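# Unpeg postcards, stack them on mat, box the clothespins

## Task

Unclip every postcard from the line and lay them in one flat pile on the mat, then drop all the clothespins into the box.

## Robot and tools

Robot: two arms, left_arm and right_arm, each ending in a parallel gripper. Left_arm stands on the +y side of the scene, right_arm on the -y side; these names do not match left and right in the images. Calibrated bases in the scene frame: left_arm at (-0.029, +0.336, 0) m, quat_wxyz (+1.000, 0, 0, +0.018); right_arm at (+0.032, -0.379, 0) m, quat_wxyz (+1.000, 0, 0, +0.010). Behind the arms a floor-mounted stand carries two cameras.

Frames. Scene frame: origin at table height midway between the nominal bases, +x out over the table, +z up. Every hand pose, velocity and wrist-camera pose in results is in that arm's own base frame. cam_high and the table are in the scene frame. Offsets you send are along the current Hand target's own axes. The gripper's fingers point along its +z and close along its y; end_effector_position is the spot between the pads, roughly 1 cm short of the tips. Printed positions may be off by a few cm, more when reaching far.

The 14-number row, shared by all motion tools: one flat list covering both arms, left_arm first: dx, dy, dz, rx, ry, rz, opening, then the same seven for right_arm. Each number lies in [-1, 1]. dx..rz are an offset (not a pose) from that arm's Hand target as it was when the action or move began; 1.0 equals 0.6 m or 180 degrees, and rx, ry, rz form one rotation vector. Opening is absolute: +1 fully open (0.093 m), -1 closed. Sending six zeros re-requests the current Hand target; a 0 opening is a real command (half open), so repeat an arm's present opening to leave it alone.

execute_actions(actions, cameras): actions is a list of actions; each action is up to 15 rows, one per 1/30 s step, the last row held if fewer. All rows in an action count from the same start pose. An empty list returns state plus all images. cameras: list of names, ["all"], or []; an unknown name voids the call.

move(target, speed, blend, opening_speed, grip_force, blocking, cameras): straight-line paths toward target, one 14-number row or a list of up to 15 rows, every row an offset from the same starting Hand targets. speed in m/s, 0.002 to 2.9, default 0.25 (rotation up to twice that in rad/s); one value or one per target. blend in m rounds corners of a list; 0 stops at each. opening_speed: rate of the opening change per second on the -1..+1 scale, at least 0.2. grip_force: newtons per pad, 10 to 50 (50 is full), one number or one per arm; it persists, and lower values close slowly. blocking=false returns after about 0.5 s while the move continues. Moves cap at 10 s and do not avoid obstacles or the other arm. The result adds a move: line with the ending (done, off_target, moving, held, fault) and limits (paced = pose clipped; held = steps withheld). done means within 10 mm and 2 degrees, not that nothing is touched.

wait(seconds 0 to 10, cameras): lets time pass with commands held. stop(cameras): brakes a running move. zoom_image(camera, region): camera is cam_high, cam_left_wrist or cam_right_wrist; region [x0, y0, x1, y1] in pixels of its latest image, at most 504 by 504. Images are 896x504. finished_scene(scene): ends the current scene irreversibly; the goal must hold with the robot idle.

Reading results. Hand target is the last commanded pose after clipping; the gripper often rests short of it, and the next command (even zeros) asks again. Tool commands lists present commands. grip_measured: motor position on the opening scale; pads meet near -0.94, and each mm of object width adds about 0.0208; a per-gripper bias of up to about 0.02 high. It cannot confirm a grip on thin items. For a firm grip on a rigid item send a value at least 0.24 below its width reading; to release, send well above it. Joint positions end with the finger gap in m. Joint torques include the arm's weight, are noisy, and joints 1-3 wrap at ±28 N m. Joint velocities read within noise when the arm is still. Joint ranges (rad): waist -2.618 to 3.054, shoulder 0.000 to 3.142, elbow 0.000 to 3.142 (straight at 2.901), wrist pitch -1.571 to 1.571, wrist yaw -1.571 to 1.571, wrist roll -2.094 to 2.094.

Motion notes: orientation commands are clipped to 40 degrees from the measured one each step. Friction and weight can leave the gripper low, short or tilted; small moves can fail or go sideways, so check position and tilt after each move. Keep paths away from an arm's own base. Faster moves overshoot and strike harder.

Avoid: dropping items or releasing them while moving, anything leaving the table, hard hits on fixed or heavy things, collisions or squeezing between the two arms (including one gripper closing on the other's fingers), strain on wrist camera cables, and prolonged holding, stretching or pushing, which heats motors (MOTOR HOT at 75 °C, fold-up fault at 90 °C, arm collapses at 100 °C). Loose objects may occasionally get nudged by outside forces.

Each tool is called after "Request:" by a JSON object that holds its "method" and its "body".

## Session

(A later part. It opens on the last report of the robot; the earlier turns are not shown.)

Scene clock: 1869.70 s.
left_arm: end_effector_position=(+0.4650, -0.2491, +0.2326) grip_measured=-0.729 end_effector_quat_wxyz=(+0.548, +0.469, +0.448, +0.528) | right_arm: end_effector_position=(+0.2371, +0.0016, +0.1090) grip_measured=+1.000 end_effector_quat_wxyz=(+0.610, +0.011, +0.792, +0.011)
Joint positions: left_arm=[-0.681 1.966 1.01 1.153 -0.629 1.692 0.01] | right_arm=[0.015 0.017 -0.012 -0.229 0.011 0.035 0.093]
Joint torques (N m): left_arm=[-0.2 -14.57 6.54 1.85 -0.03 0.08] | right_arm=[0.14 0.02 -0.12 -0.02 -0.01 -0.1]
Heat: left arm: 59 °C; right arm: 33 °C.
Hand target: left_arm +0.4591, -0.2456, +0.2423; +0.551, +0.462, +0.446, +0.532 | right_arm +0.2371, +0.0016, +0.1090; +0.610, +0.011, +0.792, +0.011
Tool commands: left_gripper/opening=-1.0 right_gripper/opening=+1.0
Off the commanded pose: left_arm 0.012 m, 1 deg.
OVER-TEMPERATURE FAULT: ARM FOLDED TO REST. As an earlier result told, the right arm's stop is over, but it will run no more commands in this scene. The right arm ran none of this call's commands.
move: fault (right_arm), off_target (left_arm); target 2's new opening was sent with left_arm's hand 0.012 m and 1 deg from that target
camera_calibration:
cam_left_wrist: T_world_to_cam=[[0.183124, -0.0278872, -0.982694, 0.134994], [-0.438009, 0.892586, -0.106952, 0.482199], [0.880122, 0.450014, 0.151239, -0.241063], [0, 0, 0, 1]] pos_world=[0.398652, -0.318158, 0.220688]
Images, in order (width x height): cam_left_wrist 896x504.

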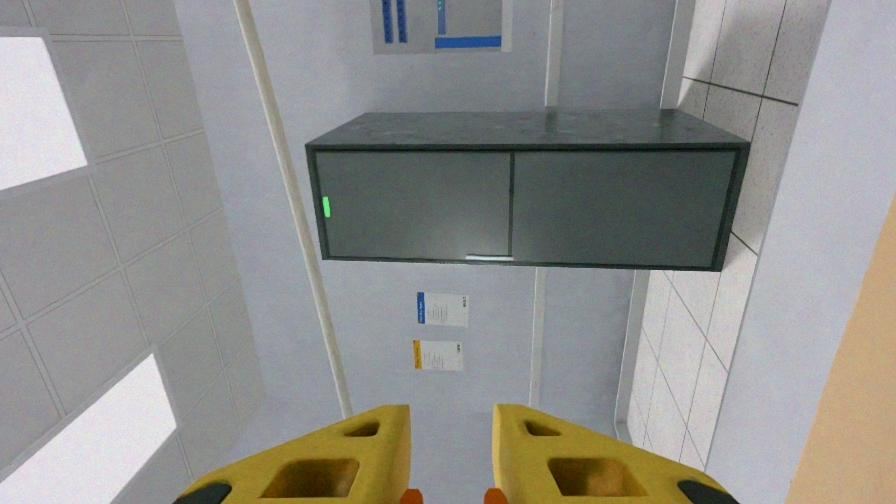

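Request:
{"method": "move", "body": {"target": [[-0.0608,0.0458,-0.0898,0.15,0.001,-0.06,-1,0,0,0,0,0,0,1],[-0.2698,0.0417,-0.354,0.5123,0.0045,-0.2045,-1,0,0,0,0,0,0,1],[-0.3912,-0.1165,-0.5132,0.5123,0.0045,-0.2045,-1,0,0,0,0,0,0,1],[-0.3912,-0.2643,-0.5393,0.5123,0.0045,-0.2045,-1,0,0,0,0,0,0,1]], "speed": [0.3,0.35,0.2,0.12], "blend": [0.03,0.03,0.02,0], "cameras": []}}

Request:
{"method": "move", "body": {"target": [[0,0,0.015,0,0,0,-1,0,0,0,0,0,0,1],[0,0,0.015,0,0,0,0.2,0,0,0,0,0,0,1],[0,0,-0.2,0,0,0,0.2,0,0,0,0,0,0,1]], "speed": [0.05,0.05,0.12], "opening_speed": 0.4, "cameras": ["cam_left_wrist","cam_high"]}}

Request:
{"method": "zoom_image", "body": {"camera": "cam_high", "region": [340, 300, 640, 504]}}

Scene clock: 1900.50 s.
left_arm: end_effector_position=(+0.1602, -0.4723, +0.0366) grip_measured=-0.742 end_effector_quat_wxyz=(+0.179, +0.565, +0.795, -0.130) | right_arm: end_effector_position=(+0.2371, +0.0016, +0.1090) grip_measured=+1.000 end_effector_quat_wxyz=(+0.610, +0.011, +0.792, +0.011)
Joint positions: left_arm=[-1.244 2.114 1.533 -0.544 0 -0.009 0.01] | right_arm=[0.015 0.017 -0.012 -0.229 0.011 0.035 0.093]
Joint torques (N m): left_arm=[0.06 -12.77 7.41 1.19 -0.09 -0.11] | right_arm=[-0.02 -0.06 -0.02 -0.01 -0.07 -0.09]
Heat: left arm: 63 °C; right arm: 33 °C.
Hand target: left_arm +0.1604, -0.4702, +0.0296; +0.178, +0.560, +0.800, -0.124 | right_arm +0.2371, +0.0016, +0.1090; +0.610, +0.011, +0.792, +0.011
Tool commands: left_gripper/opening=-1.0 right_gripper/opening=+1.0
Off the commanded pose: left_arm 0.007 m, 1 deg.
OVER-TEMPERATURE FAULT: ARM FOLDED TO REST. As an earlier result told, the right arm's stop is over, but it will run no more commands in this scene. The right arm ran none of this call's commands.
move: fault (right_arm)
No camera images: "cameras" was empty.

Scene clock: 1906.40 s.
left_arm: end_effector_position=(+0.1420, -0.4178, +0.1203) grip_measured=+0.199 end_effector_quat_wxyz=(+0.160, +0.566, +0.800, -0.115) | right_arm: end_effector_position=(+0.2371, +0.0016, +0.1090) grip_measured=+1.000 end_effector_quat_wxyz=(+0.610, +0.011, +0.792, +0.011)
Joint positions: left_arm=[-1.244 1.864 1.535 -0.845 -0.002 -0.012 0.055] | right_arm=[0.015 0.017 -0.012 -0.229 0.011 0.035 0.093]
Joint torques (N m): left_arm=[-0.27 -13.41 11.74 0.92 -0.07 -0.12] | right_arm=[0.23 -0.06 0.01 -0.01 -0.05 -0.12]
Heat: left arm: 64 °C; right arm: 33 °C.
Hand target: left_arm +0.1429, -0.4225, +0.1384; +0.177, +0.560, +0.800, -0.124 | right_arm +0.2371, +0.0016, +0.1090; +0.610, +0.011, +0.792, +0.011
Tool commands: left_gripper/opening=+0.2 right_gripper/opening=+1.0
Off the commanded pose: left_arm 0.019 m, 2 deg.
OVER-TEMPERATURE FAULT: ARM FOLDED TO REST. As an earlier result told, the right arm's stop is over, but it will run no more commands in this scene. The right arm ran none of this call's commands.
move: fault (right_arm), off_target (left_arm)
camera_calibration:
cam_left_wrist: T_world_to_cam=[[-0.931643, -0.363168, -0.0122235, -0.0193718], [-0.362219, 0.925477, 0.110861, 0.456128], [-0.0289485, 0.10771, -0.993761, 0.260028], [0, 0, 0, 1]] pos_world=[0.154698, -0.457178, 0.207602]
Images, in order (width x height): cam_high 896x504, cam_left_wrist 896x504.

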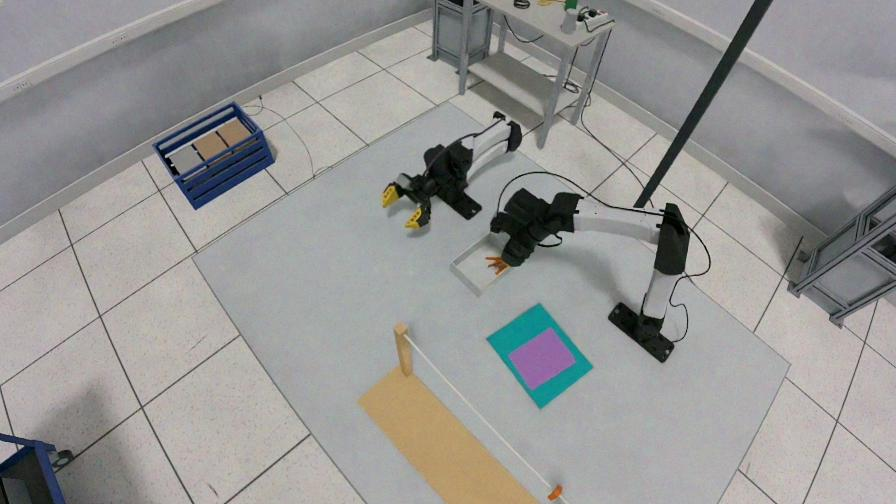

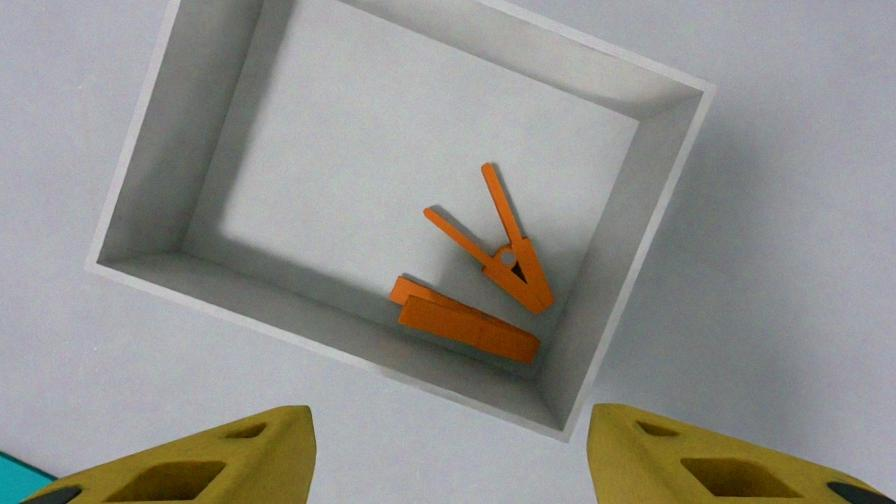

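Scaled by 1.680 from the camera's 896x504 image, which has a finer 1280x720 frame.

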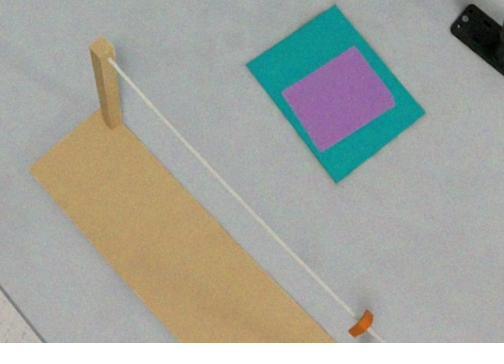

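Request:
{"method": "move", "body": {"target": [[0.0553,0.1907,-0.231,-0.2293,0.0066,0.0997,0.2,0,0,0,0,0,0,1],[0.2898,0.4882,-0.3955,-0.4586,0.0131,0.1994,1,0,0,0,0,0,0,1],[0.3718,0.7097,-0.4485,-0.4586,0.0131,0.1994,1,0,0,0,0,0,0,1]], "speed": [0.3,0.3,0.25], "blend": [0.04,0.03,0], "cameras": ["cam_left_wrist"]}}

Request:
{"method": "zoom_image", "body": {"camera": "cam_left_wrist", "region": [300, 120, 620, 340]}}

Request:
{"method": "move", "body": {"target": [-0.0435,-0.1133,-0.2903,0,0,0,1,0,0,0,0,0,0,1], "speed": 0.3, "cameras": []}}

Scene clock: 1939.13 s.
left_arm: end_effector_position=(+0.4297, +0.0197, +0.2734) grip_measured=+1.000 end_effector_quat_wxyz=(+0.500, +0.513, +0.503, +0.483) | right_arm: end_effector_position=(+0.2371, +0.0016, +0.1090) grip_measured=+1.000 end_effector_quat_wxyz=(+0.610, +0.011, +0.792, +0.011)
Joint positions: left_arm=[0.092 1.31 0.716 0.561 0.118 1.567 0.093] | right_arm=[0.015 0.017 -0.012 -0.229 0.011 0.035 0.093]
Joint torques (N m): left_arm=[0.75 -5.09 13 2 0.16 0.02] | right_arm=[0.27 -0.13 -0.06 -0.02 -0.03 -0.11]
Heat: left arm: 65 °C; right arm: 33 °C.
Hand target: left_arm +0.4347, +0.0201, +0.2881; +0.509, +0.508, +0.491, +0.491 | right_arm +0.2371, +0.0016, +0.1090; +0.610, +0.011, +0.792, +0.011
Tool commands: left_gripper/opening=+1.0 right_gripper/opening=+1.0
Off the commanded pose: left_arm 0.016 m, 2 deg.
OVER-TEMPERATURE FAULT: ARM FOLDED TO REST. As an earlier result told, the right arm's stop is over, but it will run no more commands in this scene. The right arm ran none of this call's commands.
move: fault (right_arm), off_target (left_arm); blend cut to 0 m at target 2
camera_calibration:
cam_left_wrist: T_world_to_cam=[[-0.00630284, -0.032787, -0.999442, 0.275144], [-0.464124, 0.885385, -0.0261184, 0.220467], [0.885748, 0.463701, -0.0207977, -0.292755], [0, 0, 0, 1]] pos_world=[0.363366, -0.0504263, 0.27466]
Images, in order (width x height): cam_left_wrist 896x504.

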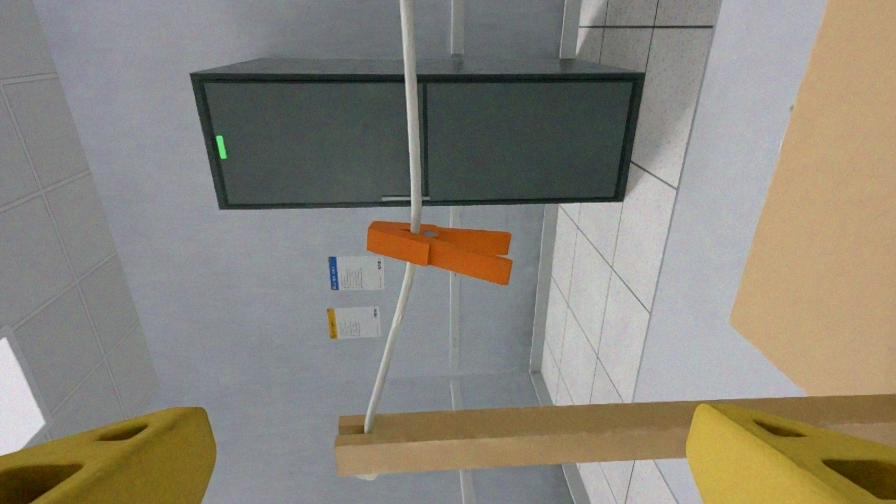

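Scaled by 1.575 from the camera's 896x504 image, which has a finer 1280x720 frame.

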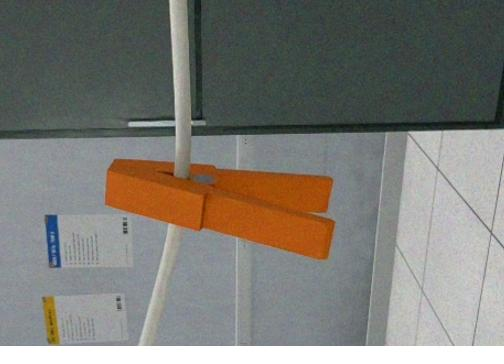

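Scene clock: 1940.90 s.
left_arm: end_effector_position=(+0.2603, +0.0005, +0.2214) grip_measured=+1.000 end_effector_quat_wxyz=(+0.512, +0.506, +0.490, +0.492) | right_arm: end_effector_position=(+0.2371, +0.0016, +0.1090) grip_measured=+1.000 end_effector_quat_wxyz=(+0.610, +0.011, +0.792, +0.011)
Joint positions: left_arm=[0.072 0.298 0.172 0.133 0.108 1.567 0.093] | right_arm=[0.015 0.017 -0.012 -0.229 0.011 0.035 0.093]
Joint torques (N m): left_arm=[-0.47 0.87 9.96 1.79 -0.07 0.01] | right_arm=[0.05 -0.02 0.02 0 -0.04 -0.11]
Heat: left arm: 64 °C; right arm: 33 °C.
Hand target: left_arm +0.2597, +0.0001, +0.2199; +0.509, +0.508, +0.491, +0.491 | right_arm +0.2371, +0.0016, +0.1090; +0.610, +0.011, +0.792, +0.011
Tool commands: left_gripper/opening=+1.0 right_gripper/opening=+1.0
Off the commanded pose: left_arm 0.002 m, 0 deg.
OVER-TEMPERATURE FAULT: ARM FOLDED TO REST. As an earlier result told, the right arm's stop is over, but it will run no more commands in this scene. The right arm ran none of this call's commands.
move: fault (right_arm)
No camera images: "cameras" was empty.

Request:
{"method": "move", "body": {"target": [[0.0675,0.1718,0.3108,0,0,0,1,0,0,0,0,0,0,1],[0.0675,0.1535,0.5658,0,0,0,1,0,0,0,0,0,0,1],[0.0675,0.1235,0.5658,0,0,0,1,0,0,0,0,0,0,1]], "speed": [0.25,0.08,0.03], "cameras": ["cam_left_wrist"]}}

Request:
{"method": "move", "body": {"target": [0,-0.0317,0,0,0,0,-1,0,0,0,0,0,0,1], "speed": 0.01, "opening_speed": 0.8, "cameras": ["cam_left_wrist"]}}

Request:
{"method": "move", "body": {"target": [0,0.005,0.0917,0,0,0,-1,0,0,0,0,0,0,1], "speed": 0.06, "cameras": ["cam_left_wrist"]}}

Request:
{"method": "move", "body": {"target": [[0,-0.0167,-0.02,-0.0556,0,0,-1,0,0,0,0,0,0,1],[0,-0.0167,-0.02,-0.0556,0,0,1,0,0,0,0,0,0,1]], "speed": 0.06, "opening_speed": 0.6, "cameras": ["cam_left_wrist"]}}

Request:
{"method": "move", "body": {"target": [[0,0,-0.2667,0,0,0,1,0,0,0,0,0,0,1],[0,0,-0.2667,0,0,0,-1,0,0,0,0,0,0,1]], "speed": 0.08, "opening_speed": 0.6, "cameras": ["cam_left_wrist"]}}

Scene clock: 1979.83 s.
left_arm: end_effector_position=(+0.5980, +0.0316, +0.3076) grip_measured=+1.000 end_effector_quat_wxyz=(+0.515, +0.503, +0.486, +0.495) | right_arm: end_effector_position=(+0.2371, +0.0016, +0.1090) grip_measured=+1.000 end_effector_quat_wxyz=(+0.610, +0.011, +0.792, +0.011)
Joint positions: left_arm=[0.088 1.927 1.453 0.494 0.124 1.567 0.093] | right_arm=[0.015 0.017 -0.012 -0.229 0.011 0.035 0.093]
Joint torques (N m): left_arm=[-0.49 -11.36 8.5 1.98 -0.07 0.01] | right_arm=[0.1 -0.14 -0.06 0.03 -0.01 -0.09]
Heat: left arm: 60 °C; right arm: 33 °C.
Hand target: left_arm +0.6003, +0.0289, +0.2942; +0.509, +0.508, +0.491, +0.491 | right_arm +0.2371, +0.0016, +0.1090; +0.610, +0.011, +0.792, +0.011
Tool commands: left_gripper/opening=+1.0 right_gripper/opening=+1.0
Off the commanded pose: left_arm 0.014 m, 1 deg.
OVER-TEMPERATURE FAULT: ARM FOLDED TO REST. As an earlier result told, the right arm's stop is over, but it will run no more commands in this scene. The right arm ran none of this call's commands.
move: fault (right_arm), off_target (left_arm)
camera_calibration:
cam_left_wrist: T_world_to_cam=[[0.0461564, -0.028278, -0.998534, 0.278942], [-0.453431, 0.890095, -0.0461665, 0.288514], [0.890095, 0.454897, 0.0282614, -0.463925], [0, 0, 0, 1]] pos_world=[0.530884, -0.0378789, 0.304964]
Images, in order (width x height): cam_left_wrist 896x504.

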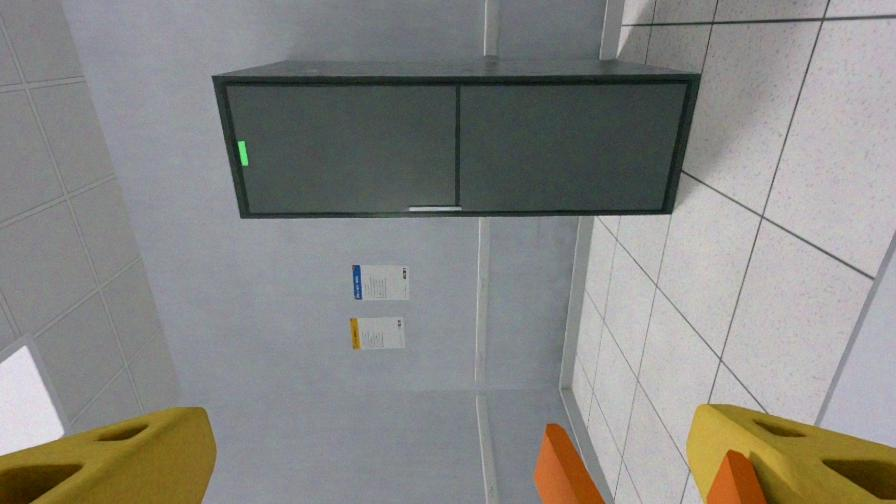

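Scene clock: 1982.67 s.
left_arm: end_effector_position=(+0.5989, +0.0318, +0.2902) grip_measured=-0.716 end_effector_quat_wxyz=(+0.515, +0.503, +0.486, +0.496) | right_arm: end_effector_position=(+0.2371, +0.0016, +0.1090) grip_measured=+1.000 end_effector_quat_wxyz=(+0.610, +0.011, +0.792, +0.011)
Joint positions: left_arm=[0.088 1.948 1.409 0.563 0.123 1.567 0.011] | right_arm=[0.015 0.017 -0.012 -0.229 0.011 0.035 0.093]
Joint torques (N m): left_arm=[-0.47 -11.54 7.95 2 -0.07 0.01] | right_arm=[0.14 -0.1 -0.02 0 -0.02 -0.11]
Heat: left arm: 59 °C; right arm: 33 °C.
Hand target: left_arm +0.6003, +0.0289, +0.2753; +0.509, +0.508, +0.491, +0.492 | right_arm +0.2371, +0.0016, +0.1090; +0.610, +0.011, +0.792, +0.011
Tool commands: left_gripper/opening=-1.0 right_gripper/opening=+1.0
Off the commanded pose: left_arm 0.015 m, 1 deg.
OVER-TEMPERATURE FAULT: ARM FOLDED TO REST. As an earlier result told, the right arm's stop is over, but it will run no more commands in this scene. The right arm ran none of this call's commands.
move: fault (right_arm), off_target (left_arm)
camera_calibration:
cam_left_wrist: T_world_to_cam=[[0.0492186, -0.0280027, -0.998395, 0.259655], [-0.453592, 0.889952, -0.0473221, 0.288482], [0.88985, 0.455193, 0.0311004, -0.465043], [0, 0, 0, 1]] pos_world=[0.531892, -0.0377795, 0.287353]
Images, in order (width x height): cam_left_wrist 896x504.

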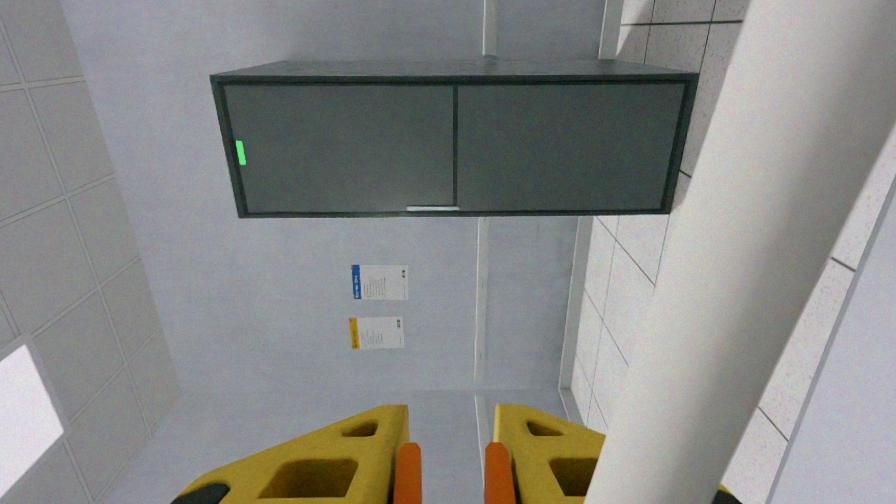

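Scene clock: 1984.20 s.
left_arm: end_effector_position=(+0.6468, +0.0291, +0.2953) grip_measured=-0.732 end_effector_quat_wxyz=(+0.522, +0.499, +0.477, +0.501) | right_arm: end_effector_position=(+0.2371, +0.0016, +0.1090) grip_measured=+1.000 end_effector_quat_wxyz=(+0.610, +0.011, +0.792, +0.011)
Joint positions: left_arm=[0.076 2.129 1.673 0.504 0.119 1.567 0.01] | right_arm=[0.015 0.017 -0.012 -0.229 0.011 0.035 0.093]
Joint torques (N m): left_arm=[-0.55 -11.69 12.37 1.51 -0.16 0.01] | right_arm=[-0.05 -0.09 -0.05 -0.03 -0.02 -0.12]
Heat: left arm: 60 °C; right arm: 33 °C.
Hand target: left_arm +0.6553, +0.0271, +0.2784; +0.509, +0.508, +0.491, +0.492 | right_arm +0.2371, +0.0016, +0.1090; +0.610, +0.011, +0.792, +0.011
Tool commands: left_gripper/opening=-1.0 right_gripper/opening=+1.0
Off the commanded pose: left_arm 0.019 m, 3 deg.
OVER-TEMPERATURE FAULT: ARM FOLDED TO REST. As an earlier result told, the right arm's stop is over, but it will run no more commands in this scene. The right arm ran none of this call's commands.
move: fault (right_arm), off_target (left_arm)
camera_calibration:
cam_left_wrist: T_world_to_cam=[[0.0736983, -0.0265651, -0.996927, 0.246004], [-0.445884, 0.893289, -0.0567657, 0.310553], [0.892051, 0.448698, 0.0539889, -0.514667], [0, 0, 0, 1]] pos_world=[0.57945, -0.0399491, 0.290663]
Images, in order (width x height): cam_left_wrist 896x504.

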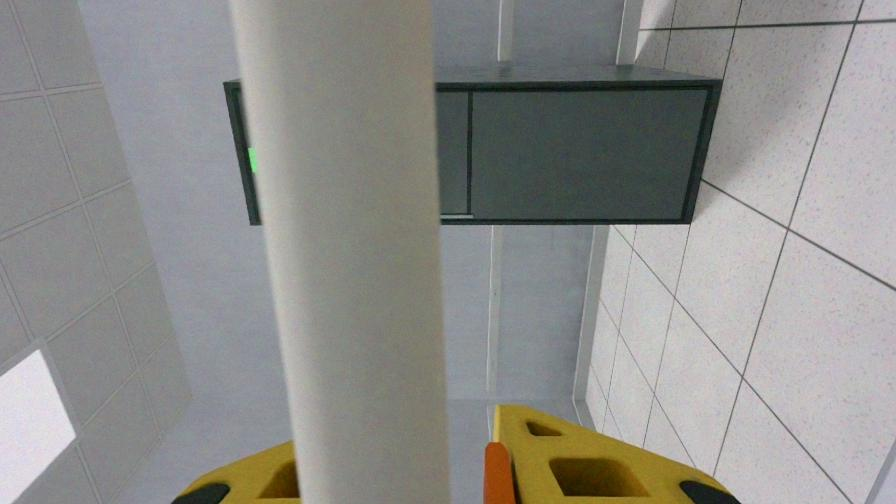

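Scene clock: 1989.80 s.
left_arm: end_effector_position=(+0.6400, +0.0298, +0.2911) grip_measured=+1.000 end_effector_quat_wxyz=(+0.557, +0.454, +0.428, +0.547) | right_arm: end_effector_position=(+0.2371, +0.0016, +0.1090) grip_measured=+1.000 end_effector_quat_wxyz=(+0.610, +0.011, +0.792, +0.011)
Joint positions: left_arm=[0.076 2.177 1.56 0.841 0.112 1.566 0.093] | right_arm=[0.015 0.017 -0.012 -0.229 0.011 0.035 0.093]
Joint torques (N m): left_arm=[-0.38 -12.98 7.68 1.72 -0.11 -0.17] | right_arm=[-0.01 0.03 -0.09 0 -0.02 -0.12]
Heat: left arm: 59 °C; right arm: 33 °C.
Hand target: left_arm +0.6433, +0.0275, +0.2682; +0.551, +0.462, +0.447, +0.533 | right_arm +0.2371, +0.0016, +0.1090; +0.610, +0.011, +0.792, +0.011
Tool commands: left_gripper/opening=+1.0 right_gripper/opening=+1.0
Off the commanded pose: left_arm 0.023 m, 3 deg.
OVER-TEMPERATURE FAULT: ARM FOLDED TO REST. As an earlier result told, the right arm's stop is over, but it will run no more commands in this scene. The right arm ran none of this call's commands.
move: fault (right_arm), off_target (left_arm); target 2's new opening was sent with left_arm's hand 0.037 m and 5 deg from that target
camera_calibration:
cam_left_wrist: T_world_to_cam=[[0.245919, -0.0136786, -0.969194, 0.123704], [-0.436496, 0.891213, -0.123333, 0.320092], [0.865445, 0.453379, 0.213196, -0.538047], [0, 0, 0, 1]] pos_world=[0.574948, -0.0396389, 0.27408]
Images, in order (width x height): cam_left_wrist 896x504.

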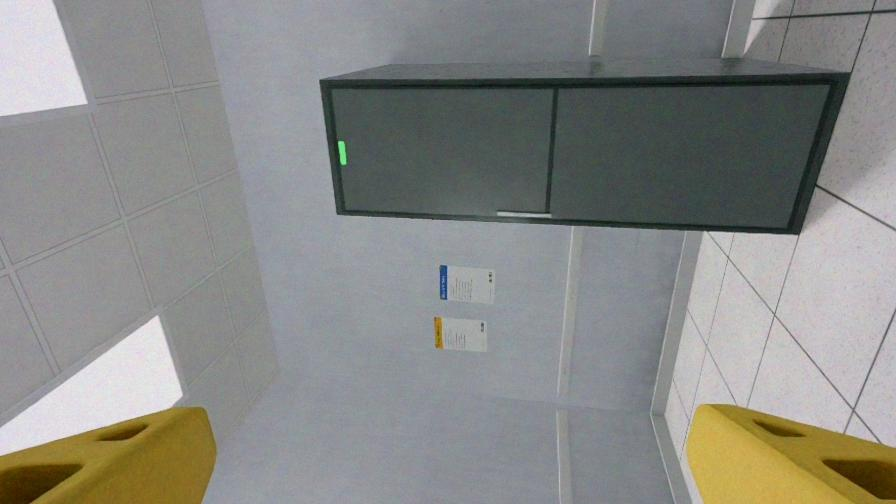

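Scene clock: 1995.87 s.
left_arm: end_effector_position=(+0.4918, +0.0317, +0.2343) grip_measured=-0.973 end_effector_quat_wxyz=(+0.543, +0.468, +0.449, +0.534) | right_arm: end_effector_position=(+0.2371, +0.0016, +0.1090) grip_measured=+1.000 end_effector_quat_wxyz=(+0.610, +0.011, +0.792, +0.011)
Joint positions: left_arm=[0.112 1.778 0.764 1.176 0.14 1.56 0] | right_arm=[0.015 0.017 -0.012 -0.229 0.011 0.035 0.093]
Joint torques (N m): left_arm=[1.01 -11.89 6.37 1.94 0.13 -0.2] | right_arm=[0.13 -0.14 -0.13 -0.02 -0.04 -0.1]
Heat: left arm: 59 °C; right arm: 33 °C.
Hand target: left_arm +0.4859, +0.0328, +0.2404; +0.551, +0.462, +0.446, +0.532 | right_arm +0.2371, +0.0016, +0.1090; +0.610, +0.011, +0.792, +0.011
Tool commands: left_gripper/opening=-1.0 right_gripper/opening=+1.0
Off the commanded pose: left_arm 0.009 m, 1 deg.
OVER-TEMPERATURE FAULT: ARM FOLDED TO REST. As an earlier result told, the right arm's stop is over, but it will run no more commands in this scene. The right arm ran none of this call's commands.
move: fault (right_arm)
camera_calibration:
cam_left_wrist: T_world_to_cam=[[0.185284, -0.018322, -0.982514, 0.138201], [-0.450035, 0.887234, -0.101413, 0.248334], [0.873578, 0.460956, 0.156145, -0.389445], [0, 0, 0, 1]] pos_world=[0.426364, -0.0382813, 0.221779]
Images, in order (width x height): cam_left_wrist 896x504.

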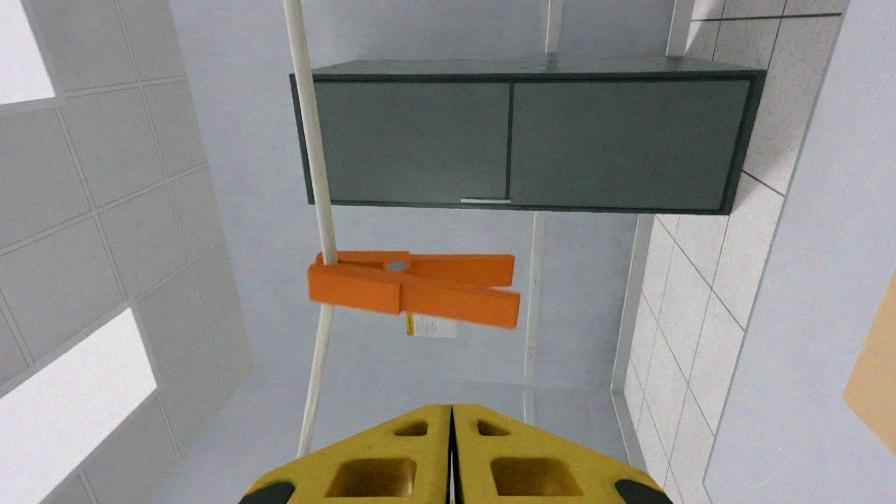

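Request:
{"method": "execute_actions", "body": {"actions": [], "cameras": ["cam_left_wrist"]}}

Scene clock: 2034.13 s.
left_arm: end_effector_position=(+0.4918, +0.0317, +0.2343) grip_measured=-0.973 end_effector_quat_wxyz=(+0.543, +0.468, +0.449, +0.534) | right_arm: end_effector_position=(+0.2371, +0.0016, +0.1090) grip_measured=+1.000 end_effector_quat_wxyz=(+0.610, +0.011, +0.792, +0.011)
Joint positions: left_arm=[0.112 1.778 0.764 1.176 0.14 1.56 0] | right_arm=[0.015 0.017 -0.012 -0.229 0.011 0.035 0.093]
Joint velocities: within noise
Joint torques (N m): left_arm=[0.99 -11.89 6.35 1.94 0.13 -0.2] | right_arm=[0.08 -0.02 -0.14 0 -0.01 -0.11]
Heat: left arm: 63 °C; right arm: 33 °C.
Hand target: left_arm +0.4859, +0.0328, +0.2404; +0.551, +0.462, +0.446, +0.532 | right_arm +0.2371, +0.0016, +0.1090; +0.610, +0.011, +0.792, +0.011
Tool commands: left_gripper/opening=-1.0 right_gripper/opening=+1.0
Off the commanded pose: left_arm 0.009 m, 1 deg.
OVER-TEMPERATURE FAULT: ARM FOLDED TO REST. As an earlier result told, the right arm's stop is over, but it will run no more commands in this scene.
camera_calibration:
cam_left_wrist: T_world_to_cam=[[0.185284, -0.018322, -0.982514, 0.138201], [-0.450035, 0.887234, -0.101413, 0.248334], [0.873578, 0.460956, 0.156145, -0.389445], [0, 0, 0, 1]] pos_world=[0.426364, -0.0382813, 0.221779]
Images, in order (width x height): cam_left_wrist 896x504.

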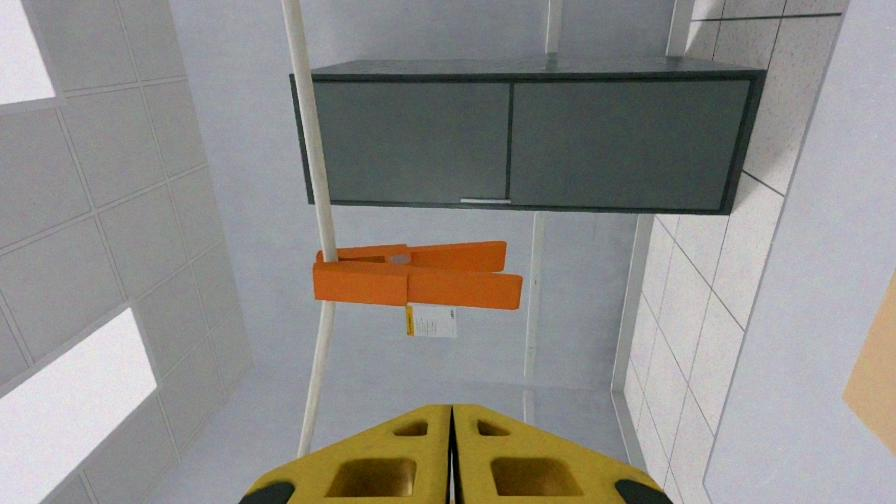

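Request:
{"method": "move", "body": {"target": [-0.0677, 0.0313, -0.3752, 0.0556, 0, 0, -1, 0, 0, 0, 0, 0, 0, 1], "speed": 0.25, "cameras": []}}

Request:
{"method": "move", "body": {"target": [[0.0675, 0.1718, 0.3108, 0, 0, 0, 1, 0, 0, 0, 0, 0, 0, 1], [0.0675, 0.1535, 0.5658, 0, 0, 0, 1, 0, 0, 0, 0, 0, 0, 1], [0.0675, 0.1235, 0.5658, 0, 0, 0, 1, 0, 0, 0, 0, 0, 0, 1]], "speed": [0.25, 0.08, 0.03], "cameras": ["cam_left_wrist"]}}

Request:
{"method": "move", "body": {"target": [0, -0.0317, 0, 0, 0, 0, -1, 0, 0, 0, 0, 0, 0, 1], "speed": 0.01, "opening_speed": 0.8, "cameras": ["cam_left_wrist"]}}

Request:
{"method": "move", "body": {"target": [0, 0.005, 0.11, 0, 0, 0, -1, 0, 0, 0, 0, 0, 0, 1], "speed": 0.06, "cameras": ["cam_left_wrist"]}}

Scene clock: 2076.53 s.
left_arm: end_effector_position=(+0.2597, +0.0005, +0.2060) grip_measured=-0.973 end_effector_quat_wxyz=(+0.507, +0.510, +0.498, +0.483) | right_arm: end_effector_position=(+0.2371, +0.0016, +0.1090) grip_measured=+1.000 end_effector_quat_wxyz=(+0.610, +0.011, +0.792, +0.011)
Joint positions: left_arm=[0.072 0.283 0.135 0.13 0.108 1.56 0] | right_arm=[0.015 0.017 -0.012 -0.229 0.011 0.035 0.093]
Joint torques (N m): left_arm=[-0.5 1.8 13.42 1.81 -0.07 0.08] | right_arm=[0.1 -0.01 -0.02 0.03 -0.02 -0.11]
Heat: left arm: 64 °C; right arm: 33 °C.
Hand target: left_arm +0.2597, +0.0000, +0.2196; +0.509, +0.508, +0.491, +0.492 | right_arm +0.2371, +0.0016, +0.1090; +0.610, +0.011, +0.792, +0.011
Tool commands: left_gripper/opening=-1.0 right_gripper/opening=+1.0
Off the commanded pose: left_arm 0.014 m, 1 deg.
OVER-TEMPERATURE FAULT: ARM FOLDED TO REST. As an earlier result told, the right arm's stop is over, but it will run no more commands in this scene. The right arm ran none of this call's commands.
move: fault (right_arm), off_target (left_arm)
No camera images: "cameras" was empty.

Scene clock: 2081.23 s.
left_arm: end_effector_position=(+0.5979, +0.0315, +0.3071) grip_measured=+1.000 end_effector_quat_wxyz=(+0.516, +0.502, +0.488, +0.494) | right_arm: end_effector_position=(+0.2371, +0.0016, +0.1090) grip_measured=+1.000 end_effector_quat_wxyz=(+0.610, +0.011, +0.792, +0.011)
Joint positions: left_arm=[0.087 1.927 1.451 0.495 0.123 1.562 0.093] | right_arm=[0.015 0.017 -0.012 -0.229 0.011 0.035 0.093]
Joint torques (N m): left_arm=[-0.49 -11.36 8.54 2 -0.07 0.06] | right_arm=[0.09 -0.09 -0.06 -0.02 0 -0.12]
Heat: left arm: 63 °C; right arm: 33 °C.
Hand target: left_arm +0.6003, +0.0287, +0.2940; +0.509, +0.508, +0.491, +0.492 | right_arm +0.2371, +0.0016, +0.1090; +0.610, +0.011, +0.792, +0.011
Tool commands: left_gripper/opening=+1.0 right_gripper/opening=+1.0
Off the commanded pose: left_arm 0.014 m, 1 deg.
OVER-TEMPERATURE FAULT: ARM FOLDED TO REST. As an earlier result told, the right arm's stop is over, but it will run no more commands in this scene. The right arm ran none of this call's commands.
move: fault (right_arm), off_target (left_arm)
camera_calibration:
cam_left_wrist: T_world_to_cam=[[0.0456068, -0.0332191, -0.998407, 0.278905], [-0.453376, 0.889898, -0.0503188, 0.289927], [0.890152, 0.454948, 0.0255247, -0.463019], [0, 0, 0, 1]] pos_world=[0.530883, -0.0380907, 0.304868]
Images, in order (width x height): cam_left_wrist 896x504.

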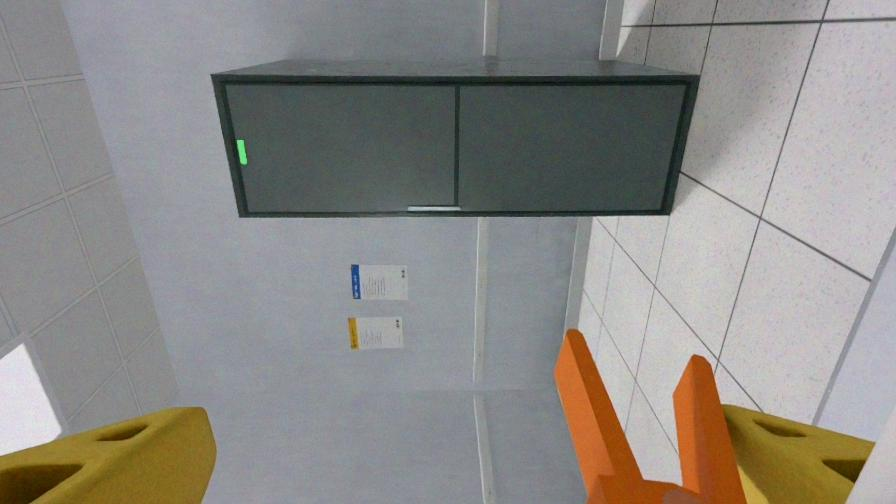

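Scene clock: 2083.97 s.
left_arm: end_effector_position=(+0.5989, +0.0315, +0.2898) grip_measured=-0.654 end_effector_quat_wxyz=(+0.516, +0.501, +0.487, +0.495) | right_arm: end_effector_position=(+0.2371, +0.0016, +0.1090) grip_measured=+1.000 end_effector_quat_wxyz=(+0.610, +0.011, +0.792, +0.011)
Joint positions: left_arm=[0.087 1.949 1.408 0.565 0.123 1.562 0.014] | right_arm=[0.015 0.017 -0.012 -0.229 0.011 0.035 0.093]
Joint torques (N m): left_arm=[-0.47 -11.54 7.97 2 -0.07 0.07] | right_arm=[0.12 0.01 -0.06 -0.02 -0.04 -0.09]
Heat: left arm: 62 °C; right arm: 33 °C.
Hand target: left_arm +0.6003, +0.0287, +0.2749; +0.509, +0.508, +0.491, +0.491 | right_arm +0.2371, +0.0016, +0.1090; +0.610, +0.011, +0.792, +0.011
Tool commands: left_gripper/opening=-1.0 right_gripper/opening=+1.0
Off the commanded pose: left_arm 0.015 m, 1 deg.
OVER-TEMPERATURE FAULT: ARM FOLDED TO REST. As an earlier result told, the right arm's stop is over, but it will run no more commands in this scene. The right arm ran none of this call's commands.
move: fault (right_arm), off_target (left_arm)
camera_calibration:
cam_left_wrist: T_world_to_cam=[[0.0489752, -0.0329312, -0.998257, 0.259555], [-0.453228, 0.889901, -0.0515923, 0.2897], [0.890048, 0.454964, 0.0286577, -0.46436], [0, 0, 0, 1]] pos_world=[0.531891, -0.03799, 0.287356]
Images, in order (width x height): cam_left_wrist 896x504.

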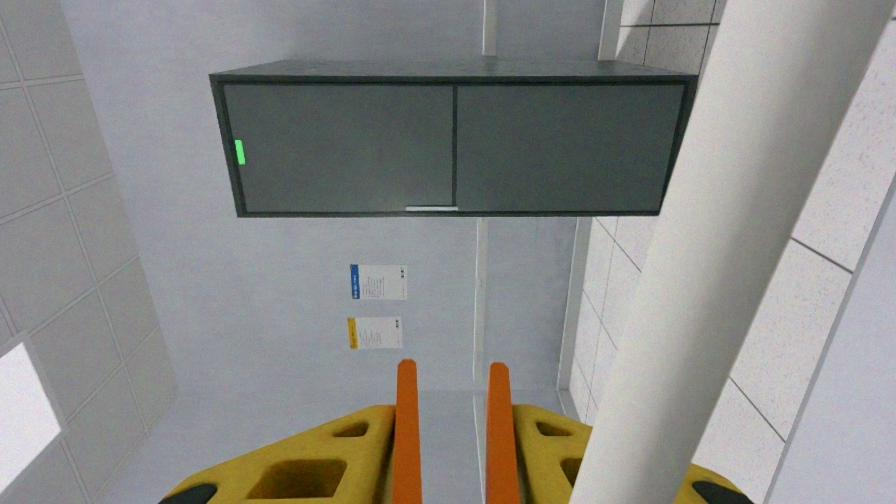

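Scene clock: 2085.67 s.
left_arm: end_effector_position=(+0.6586, +0.0292, +0.2915) grip_measured=-0.670 end_effector_quat_wxyz=(+0.519, +0.499, +0.481, +0.499) | right_arm: end_effector_position=(+0.2371, +0.0016, +0.1090) grip_measured=+1.000 end_effector_quat_wxyz=(+0.610, +0.011, +0.792, +0.011)
Joint positions: left_arm=[0.072 2.176 1.743 0.472 0.11 1.565 0.013] | right_arm=[0.015 0.017 -0.012 -0.229 0.011 0.035 0.093]
Joint torques (N m): left_arm=[-0.49 -12.37 12.63 1.56 -0.09 0.03] | right_arm=[0.08 -0.06 -0.17 -0.02 -0.05 -0.09]
Heat: left arm: 62 °C; right arm: 33 °C.
Hand target: left_arm +0.6663, +0.0265, +0.2779; +0.509, +0.508, +0.491, +0.491 | right_arm +0.2371, +0.0016, +0.1090; +0.610, +0.011, +0.792, +0.011
Tool commands: left_gripper/opening=-1.0 right_gripper/opening=+1.0
Off the commanded pose: left_arm 0.016 m, 2 deg.
OVER-TEMPERATURE FAULT: ARM FOLDED TO REST. As an earlier result told, the right arm's stop is over, but it will run no more commands in this scene. The right arm ran none of this call's commands.
move: fault (right_arm), off_target (left_arm)
camera_calibration:
cam_left_wrist: T_world_to_cam=[[0.0638914, -0.028792, -0.997541, 0.248043], [-0.451457, 0.890619, -0.0546213, 0.318545], [0.890002, 0.453837, 0.0439046, -0.520859], [0, 0, 0, 1]] pos_world=[0.591527, -0.0401757, 0.2877]
Images, in order (width x height): cam_left_wrist 896x504.

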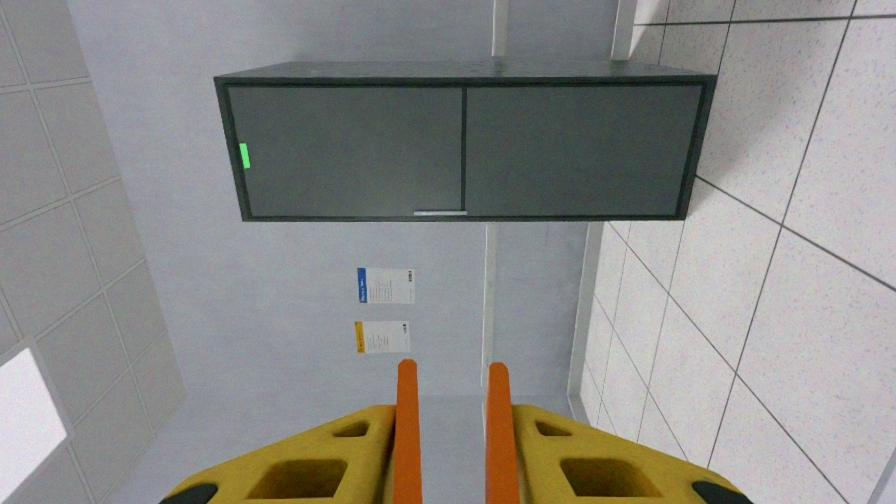

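Request:
{"method": "move", "body": {"target": [[0, -0.0167, 0, -0.0556, 0, 0, -1, 0, 0, 0, 0, 0, 0, 1], [0, -0.0167, 0, -0.0556, 0, 0, 1, 0, 0, 0, 0, 0, 0, 1]], "speed": 0.08, "opening_speed": 0.6, "cameras": ["cam_left_wrist"]}}

Request:
{"method": "move", "body": {"target": [[0, 0, -0.2667, 0, 0, 0, 1, 0, 0, 0, 0, 0, 0, 1], [0, 0, -0.2667, 0, 0, 0, -1, 0, 0, 0, 0, 0, 0, 1]], "speed": 0.08, "opening_speed": 0.6, "cameras": ["cam_left_wrist"]}}

Scene clock: 2114.70 s.
left_arm: end_effector_position=(+0.6623, +0.0300, +0.2913) grip_measured=+1.000 end_effector_quat_wxyz=(+0.558, +0.453, +0.429, +0.548) | right_arm: end_effector_position=(+0.2371, +0.0016, +0.1090) grip_measured=+1.000 end_effector_quat_wxyz=(+0.610, +0.011, +0.792, +0.011)
Joint positions: left_arm=[0.072 2.261 1.699 0.787 0.107 1.565 0.093] | right_arm=[0.015 0.017 -0.012 -0.229 0.011 0.035 0.093]
Joint torques (N m): left_arm=[-0.54 -13.83 7.98 1.69 -0.11 -0.15] | right_arm=[0.13 -0.05 -0.12 0.01 -0.01 -0.09]
Heat: left arm: 65 °C; right arm: 33 °C.
Hand target: left_arm +0.6663, +0.0265, +0.2679; +0.551, +0.462, +0.446, +0.532 | right_arm +0.2371, +0.0016, +0.1090; +0.610, +0.011, +0.792, +0.011
Tool commands: left_gripper/opening=+1.0 right_gripper/opening=+1.0
Off the commanded pose: left_arm 0.024 m, 3 deg.
OVER-TEMPERATURE FAULT: ARM FOLDED TO REST. As an earlier result told, the right arm's stop is over, but it will run no more commands in this scene. The right arm ran none of this call's commands.
move: fault (right_arm), off_target (left_arm); target 2's new opening was sent with left_arm's hand 0.037 m and 5 deg from that target
camera_calibration:
cam_left_wrist: T_world_to_cam=[[0.247843, -0.0154288, -0.968677, 0.117122], [-0.437246, 0.890464, -0.126055, 0.330905], [0.864517, 0.454793, 0.213949, -0.557185], [0, 0, 0, 1]] pos_world=[0.597355, -0.0394488, 0.274375]
Images, in order (width x height): cam_left_wrist 896x504.

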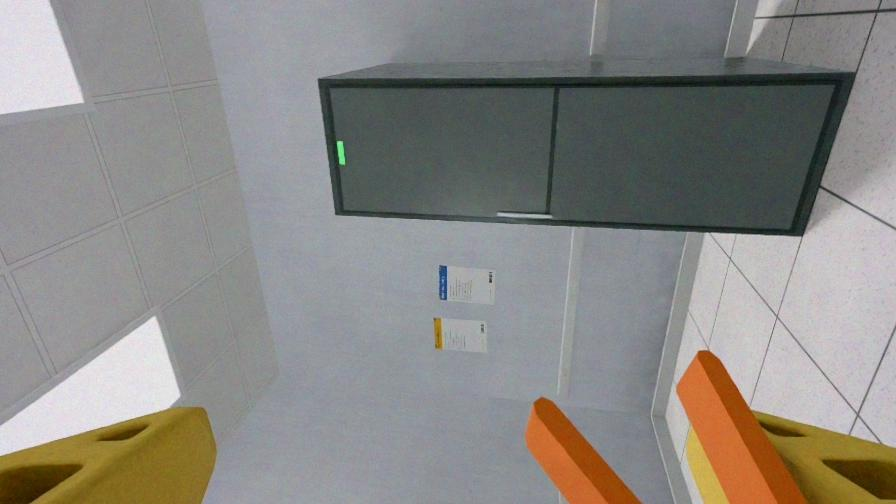

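Scene clock: 2120.80 s.
left_arm: end_effector_position=(+0.5150, +0.0305, +0.2321) grip_measured=-0.664 end_effector_quat_wxyz=(+0.542, +0.469, +0.450, +0.533) | right_arm: end_effector_position=(+0.2371, +0.0016, +0.1090) grip_measured=+1.000 end_effector_quat_wxyz=(+0.610, +0.011, +0.792, +0.011)
Joint positions: left_arm=[0.101 1.854 0.859 1.154 0.129 1.562 0.013] | right_arm=[0.015 0.017 -0.012 -0.229 0.011 0.035 0.093]
Joint torques (N m): left_arm=[0.99 -13.03 6.46 1.95 0.13 -0.2] | right_arm=[0.27 -0.08 -0.03 -0.02 -0.02 -0.1]
Heat: left arm: 65 °C; right arm: 33 °C.
Hand target: left_arm +0.5088, +0.0318, +0.2401; +0.551, +0.462, +0.446, +0.532 | right_arm +0.2371, +0.0016, +0.1090; +0.610, +0.011, +0.792, +0.011
Tool commands: left_gripper/opening=-1.0 right_gripper/opening=+1.0
Off the commanded pose: left_arm 0.010 m, 1 deg.
OVER-TEMPERATURE FAULT: ARM FOLDED TO REST. As an earlier result told, the right arm's stop is over, but it will run no more commands in this scene. The right arm ran none of this call's commands.
move: fault (right_arm)
camera_calibration:
cam_left_wrist: T_world_to_cam=[[0.182165, -0.0184559, -0.983095, 0.13347], [-0.450162, 0.887322, -0.100072, 0.259354], [0.874168, 0.460782, 0.153331, -0.408407], [0, 0, 0, 1]] pos_world=[0.449454, -0.0394809, 0.219789]
Images, in order (width x height): cam_left_wrist 896x504.

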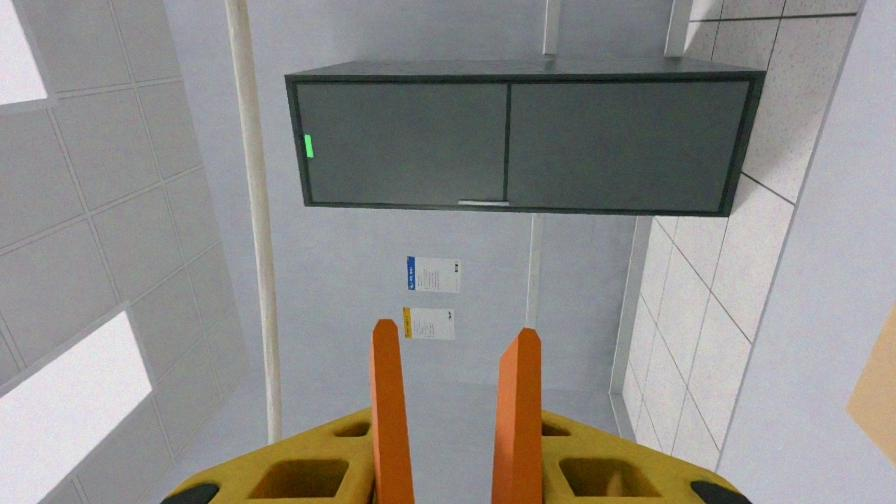

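Request:
{"method": "move", "body": {"target": [[-0.0582, 0.0415, -0.1410, 0, 0, 0, -1, 0, 0, 0, 0, 0, 0, 1], [-0.5257, 0.0610, -0.1548, 0, 0, 0, -1, 0, 0, 0, 0, 0, 0, 1], [-0.7348, 0.0568, -0.4192, 0.5123, 0.0045, -0.2045, -1, 0, 0, 0, 0, 0, 0, 1], [-0.8562, -0.1015, -0.5780, 0.5123, 0.0045, -0.2045, -1, 0, 0, 0, 0, 0, 0, 1]], "speed": [0.2, 0.3, 0.3, 0.15], "blend": [0.03, 0.03, 0.03, 0], "cameras": ["cam_left_wrist"]}}

Scene clock: 2171.37 s.
left_arm: end_effector_position=(+0.1595, -0.4712, +0.1268) grip_measured=-0.682 end_effector_quat_wxyz=(+0.179, +0.565, +0.795, -0.130) | right_arm: end_effector_position=(+0.2371, +0.0016, +0.1090) grip_measured=+1.000 end_effector_quat_wxyz=(+0.610, +0.011, +0.792, +0.011)
Joint positions: left_arm=[-1.244 2.045 1.793 -0.872 0.001 -0.008 0.012] | right_arm=[0.015 0.017 -0.012 -0.229 0.011 0.035 0.093]
Joint torques (N m): left_arm=[0.13 -12.51 7.65 1.2 -0.08 -0.11] | right_arm=[0.14 -0.01 -0.06 0 -0.05 -0.11]
Heat: left arm: 62 °C; right arm: 33 °C.
Hand target: left_arm +0.1604, -0.4702, +0.1196; +0.177, +0.560, +0.800, -0.124 | right_arm +0.2371, +0.0016, +0.1090; +0.610, +0.011, +0.792, +0.011
Tool commands: left_gripper/opening=-1.0 right_gripper/opening=+1.0
Off the commanded pose: left_arm 0.007 m, 1 deg.
OVER-TEMPERATURE FAULT: ARM FOLDED TO REST. As an earlier result told, the right arm's stop is over, but it will run no more commands in this scene. The right arm ran none of this call's commands.
move: fault (right_arm)
camera_calibration:
cam_left_wrist: T_world_to_cam=[[-0.933221, -0.359176, -0.00951249, -0.0206185], [-0.359059, 0.931288, 0.0614707, 0.519685], [-0.0132199, 0.0607813, -0.998064, 0.248681], [0, 0, 0, 1]] pos_world=[0.170643, -0.506497, 0.216058]
Images, in order (width x height): cam_left_wrist 896x504.

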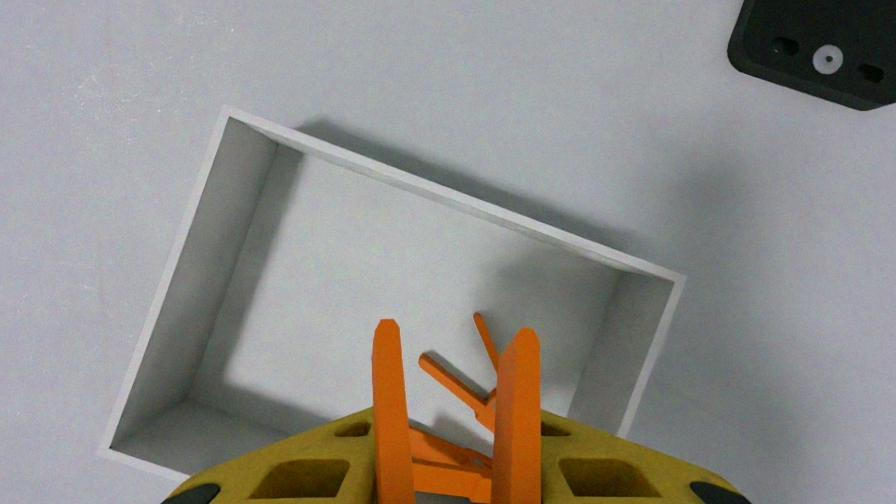

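Request:
{"method": "move", "body": {"target": [[-0.0255, 0.0688, 0.0118, 0, 0, 0, -1, 0, 0, 0, 0, 0, 0, 1], [0.027, 0.0688, 0.1245, 0, 0, 0, -1, 0, 0, 0, 0, 0, 0, 1]], "speed": [0.1, 0.06], "blend": [0.01, 0], "cameras": ["cam_left_wrist"]}}

Scene clock: 2235.43 s.
left_arm: end_effector_position=(+0.2078, -0.4734, +0.0552) grip_measured=-0.682 end_effector_quat_wxyz=(+0.186, +0.552, +0.803, -0.125) | right_arm: end_effector_position=(+0.2371, +0.0016, +0.1090) grip_measured=+1.000 end_effector_quat_wxyz=(+0.610, +0.011, +0.792, +0.011)
Joint positions: left_arm=[-1.151 2.158 1.677 -0.639 0.018 0.05 0.012] | right_arm=[0.015 0.017 -0.012 -0.229 0.011 0.035 0.093]
Joint torques (N m): left_arm=[0.24 -12.94 7.38 1.18 0.16 0.17] | right_arm=[0.13 -0.01 -0.05 -0.03 -0.03 -0.13]
Heat: left arm: 62 °C; right arm: 33 °C.
Hand target: left_arm +0.2051, -0.4718, +0.0450; +0.177, +0.560, +0.800, -0.124 | right_arm +0.2371, +0.0016, +0.1090; +0.610, +0.011, +0.792, +0.011
Tool commands: left_gripper/opening=-1.0 right_gripper/opening=+1.0
Off the commanded pose: left_arm 0.011 m, 1 deg.
OVER-TEMPERATURE FAULT: ARM FOLDED TO REST. As an earlier result told, the right arm's stop is over, but it will run no more commands in this scene. The right arm ran none of this call's commands.
move: fault (right_arm), off_target (left_arm)
camera_calibration:
cam_left_wrist: T_world_to_cam=[[-0.920548, -0.390198, -0.0183376, 0.00618533], [-0.390597, 0.918862, 0.055914, 0.544391], [-0.00496785, 0.0586342, -0.998267, 0.175161], [0, 0, 0, 1]] pos_world=[0.219201, -0.508077, 0.144531]
Images, in order (width x height): cam_left_wrist 896x504.

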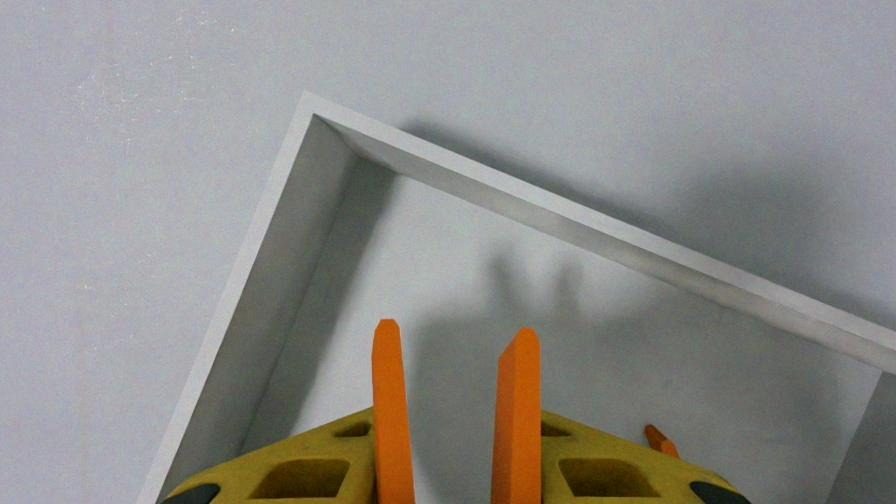

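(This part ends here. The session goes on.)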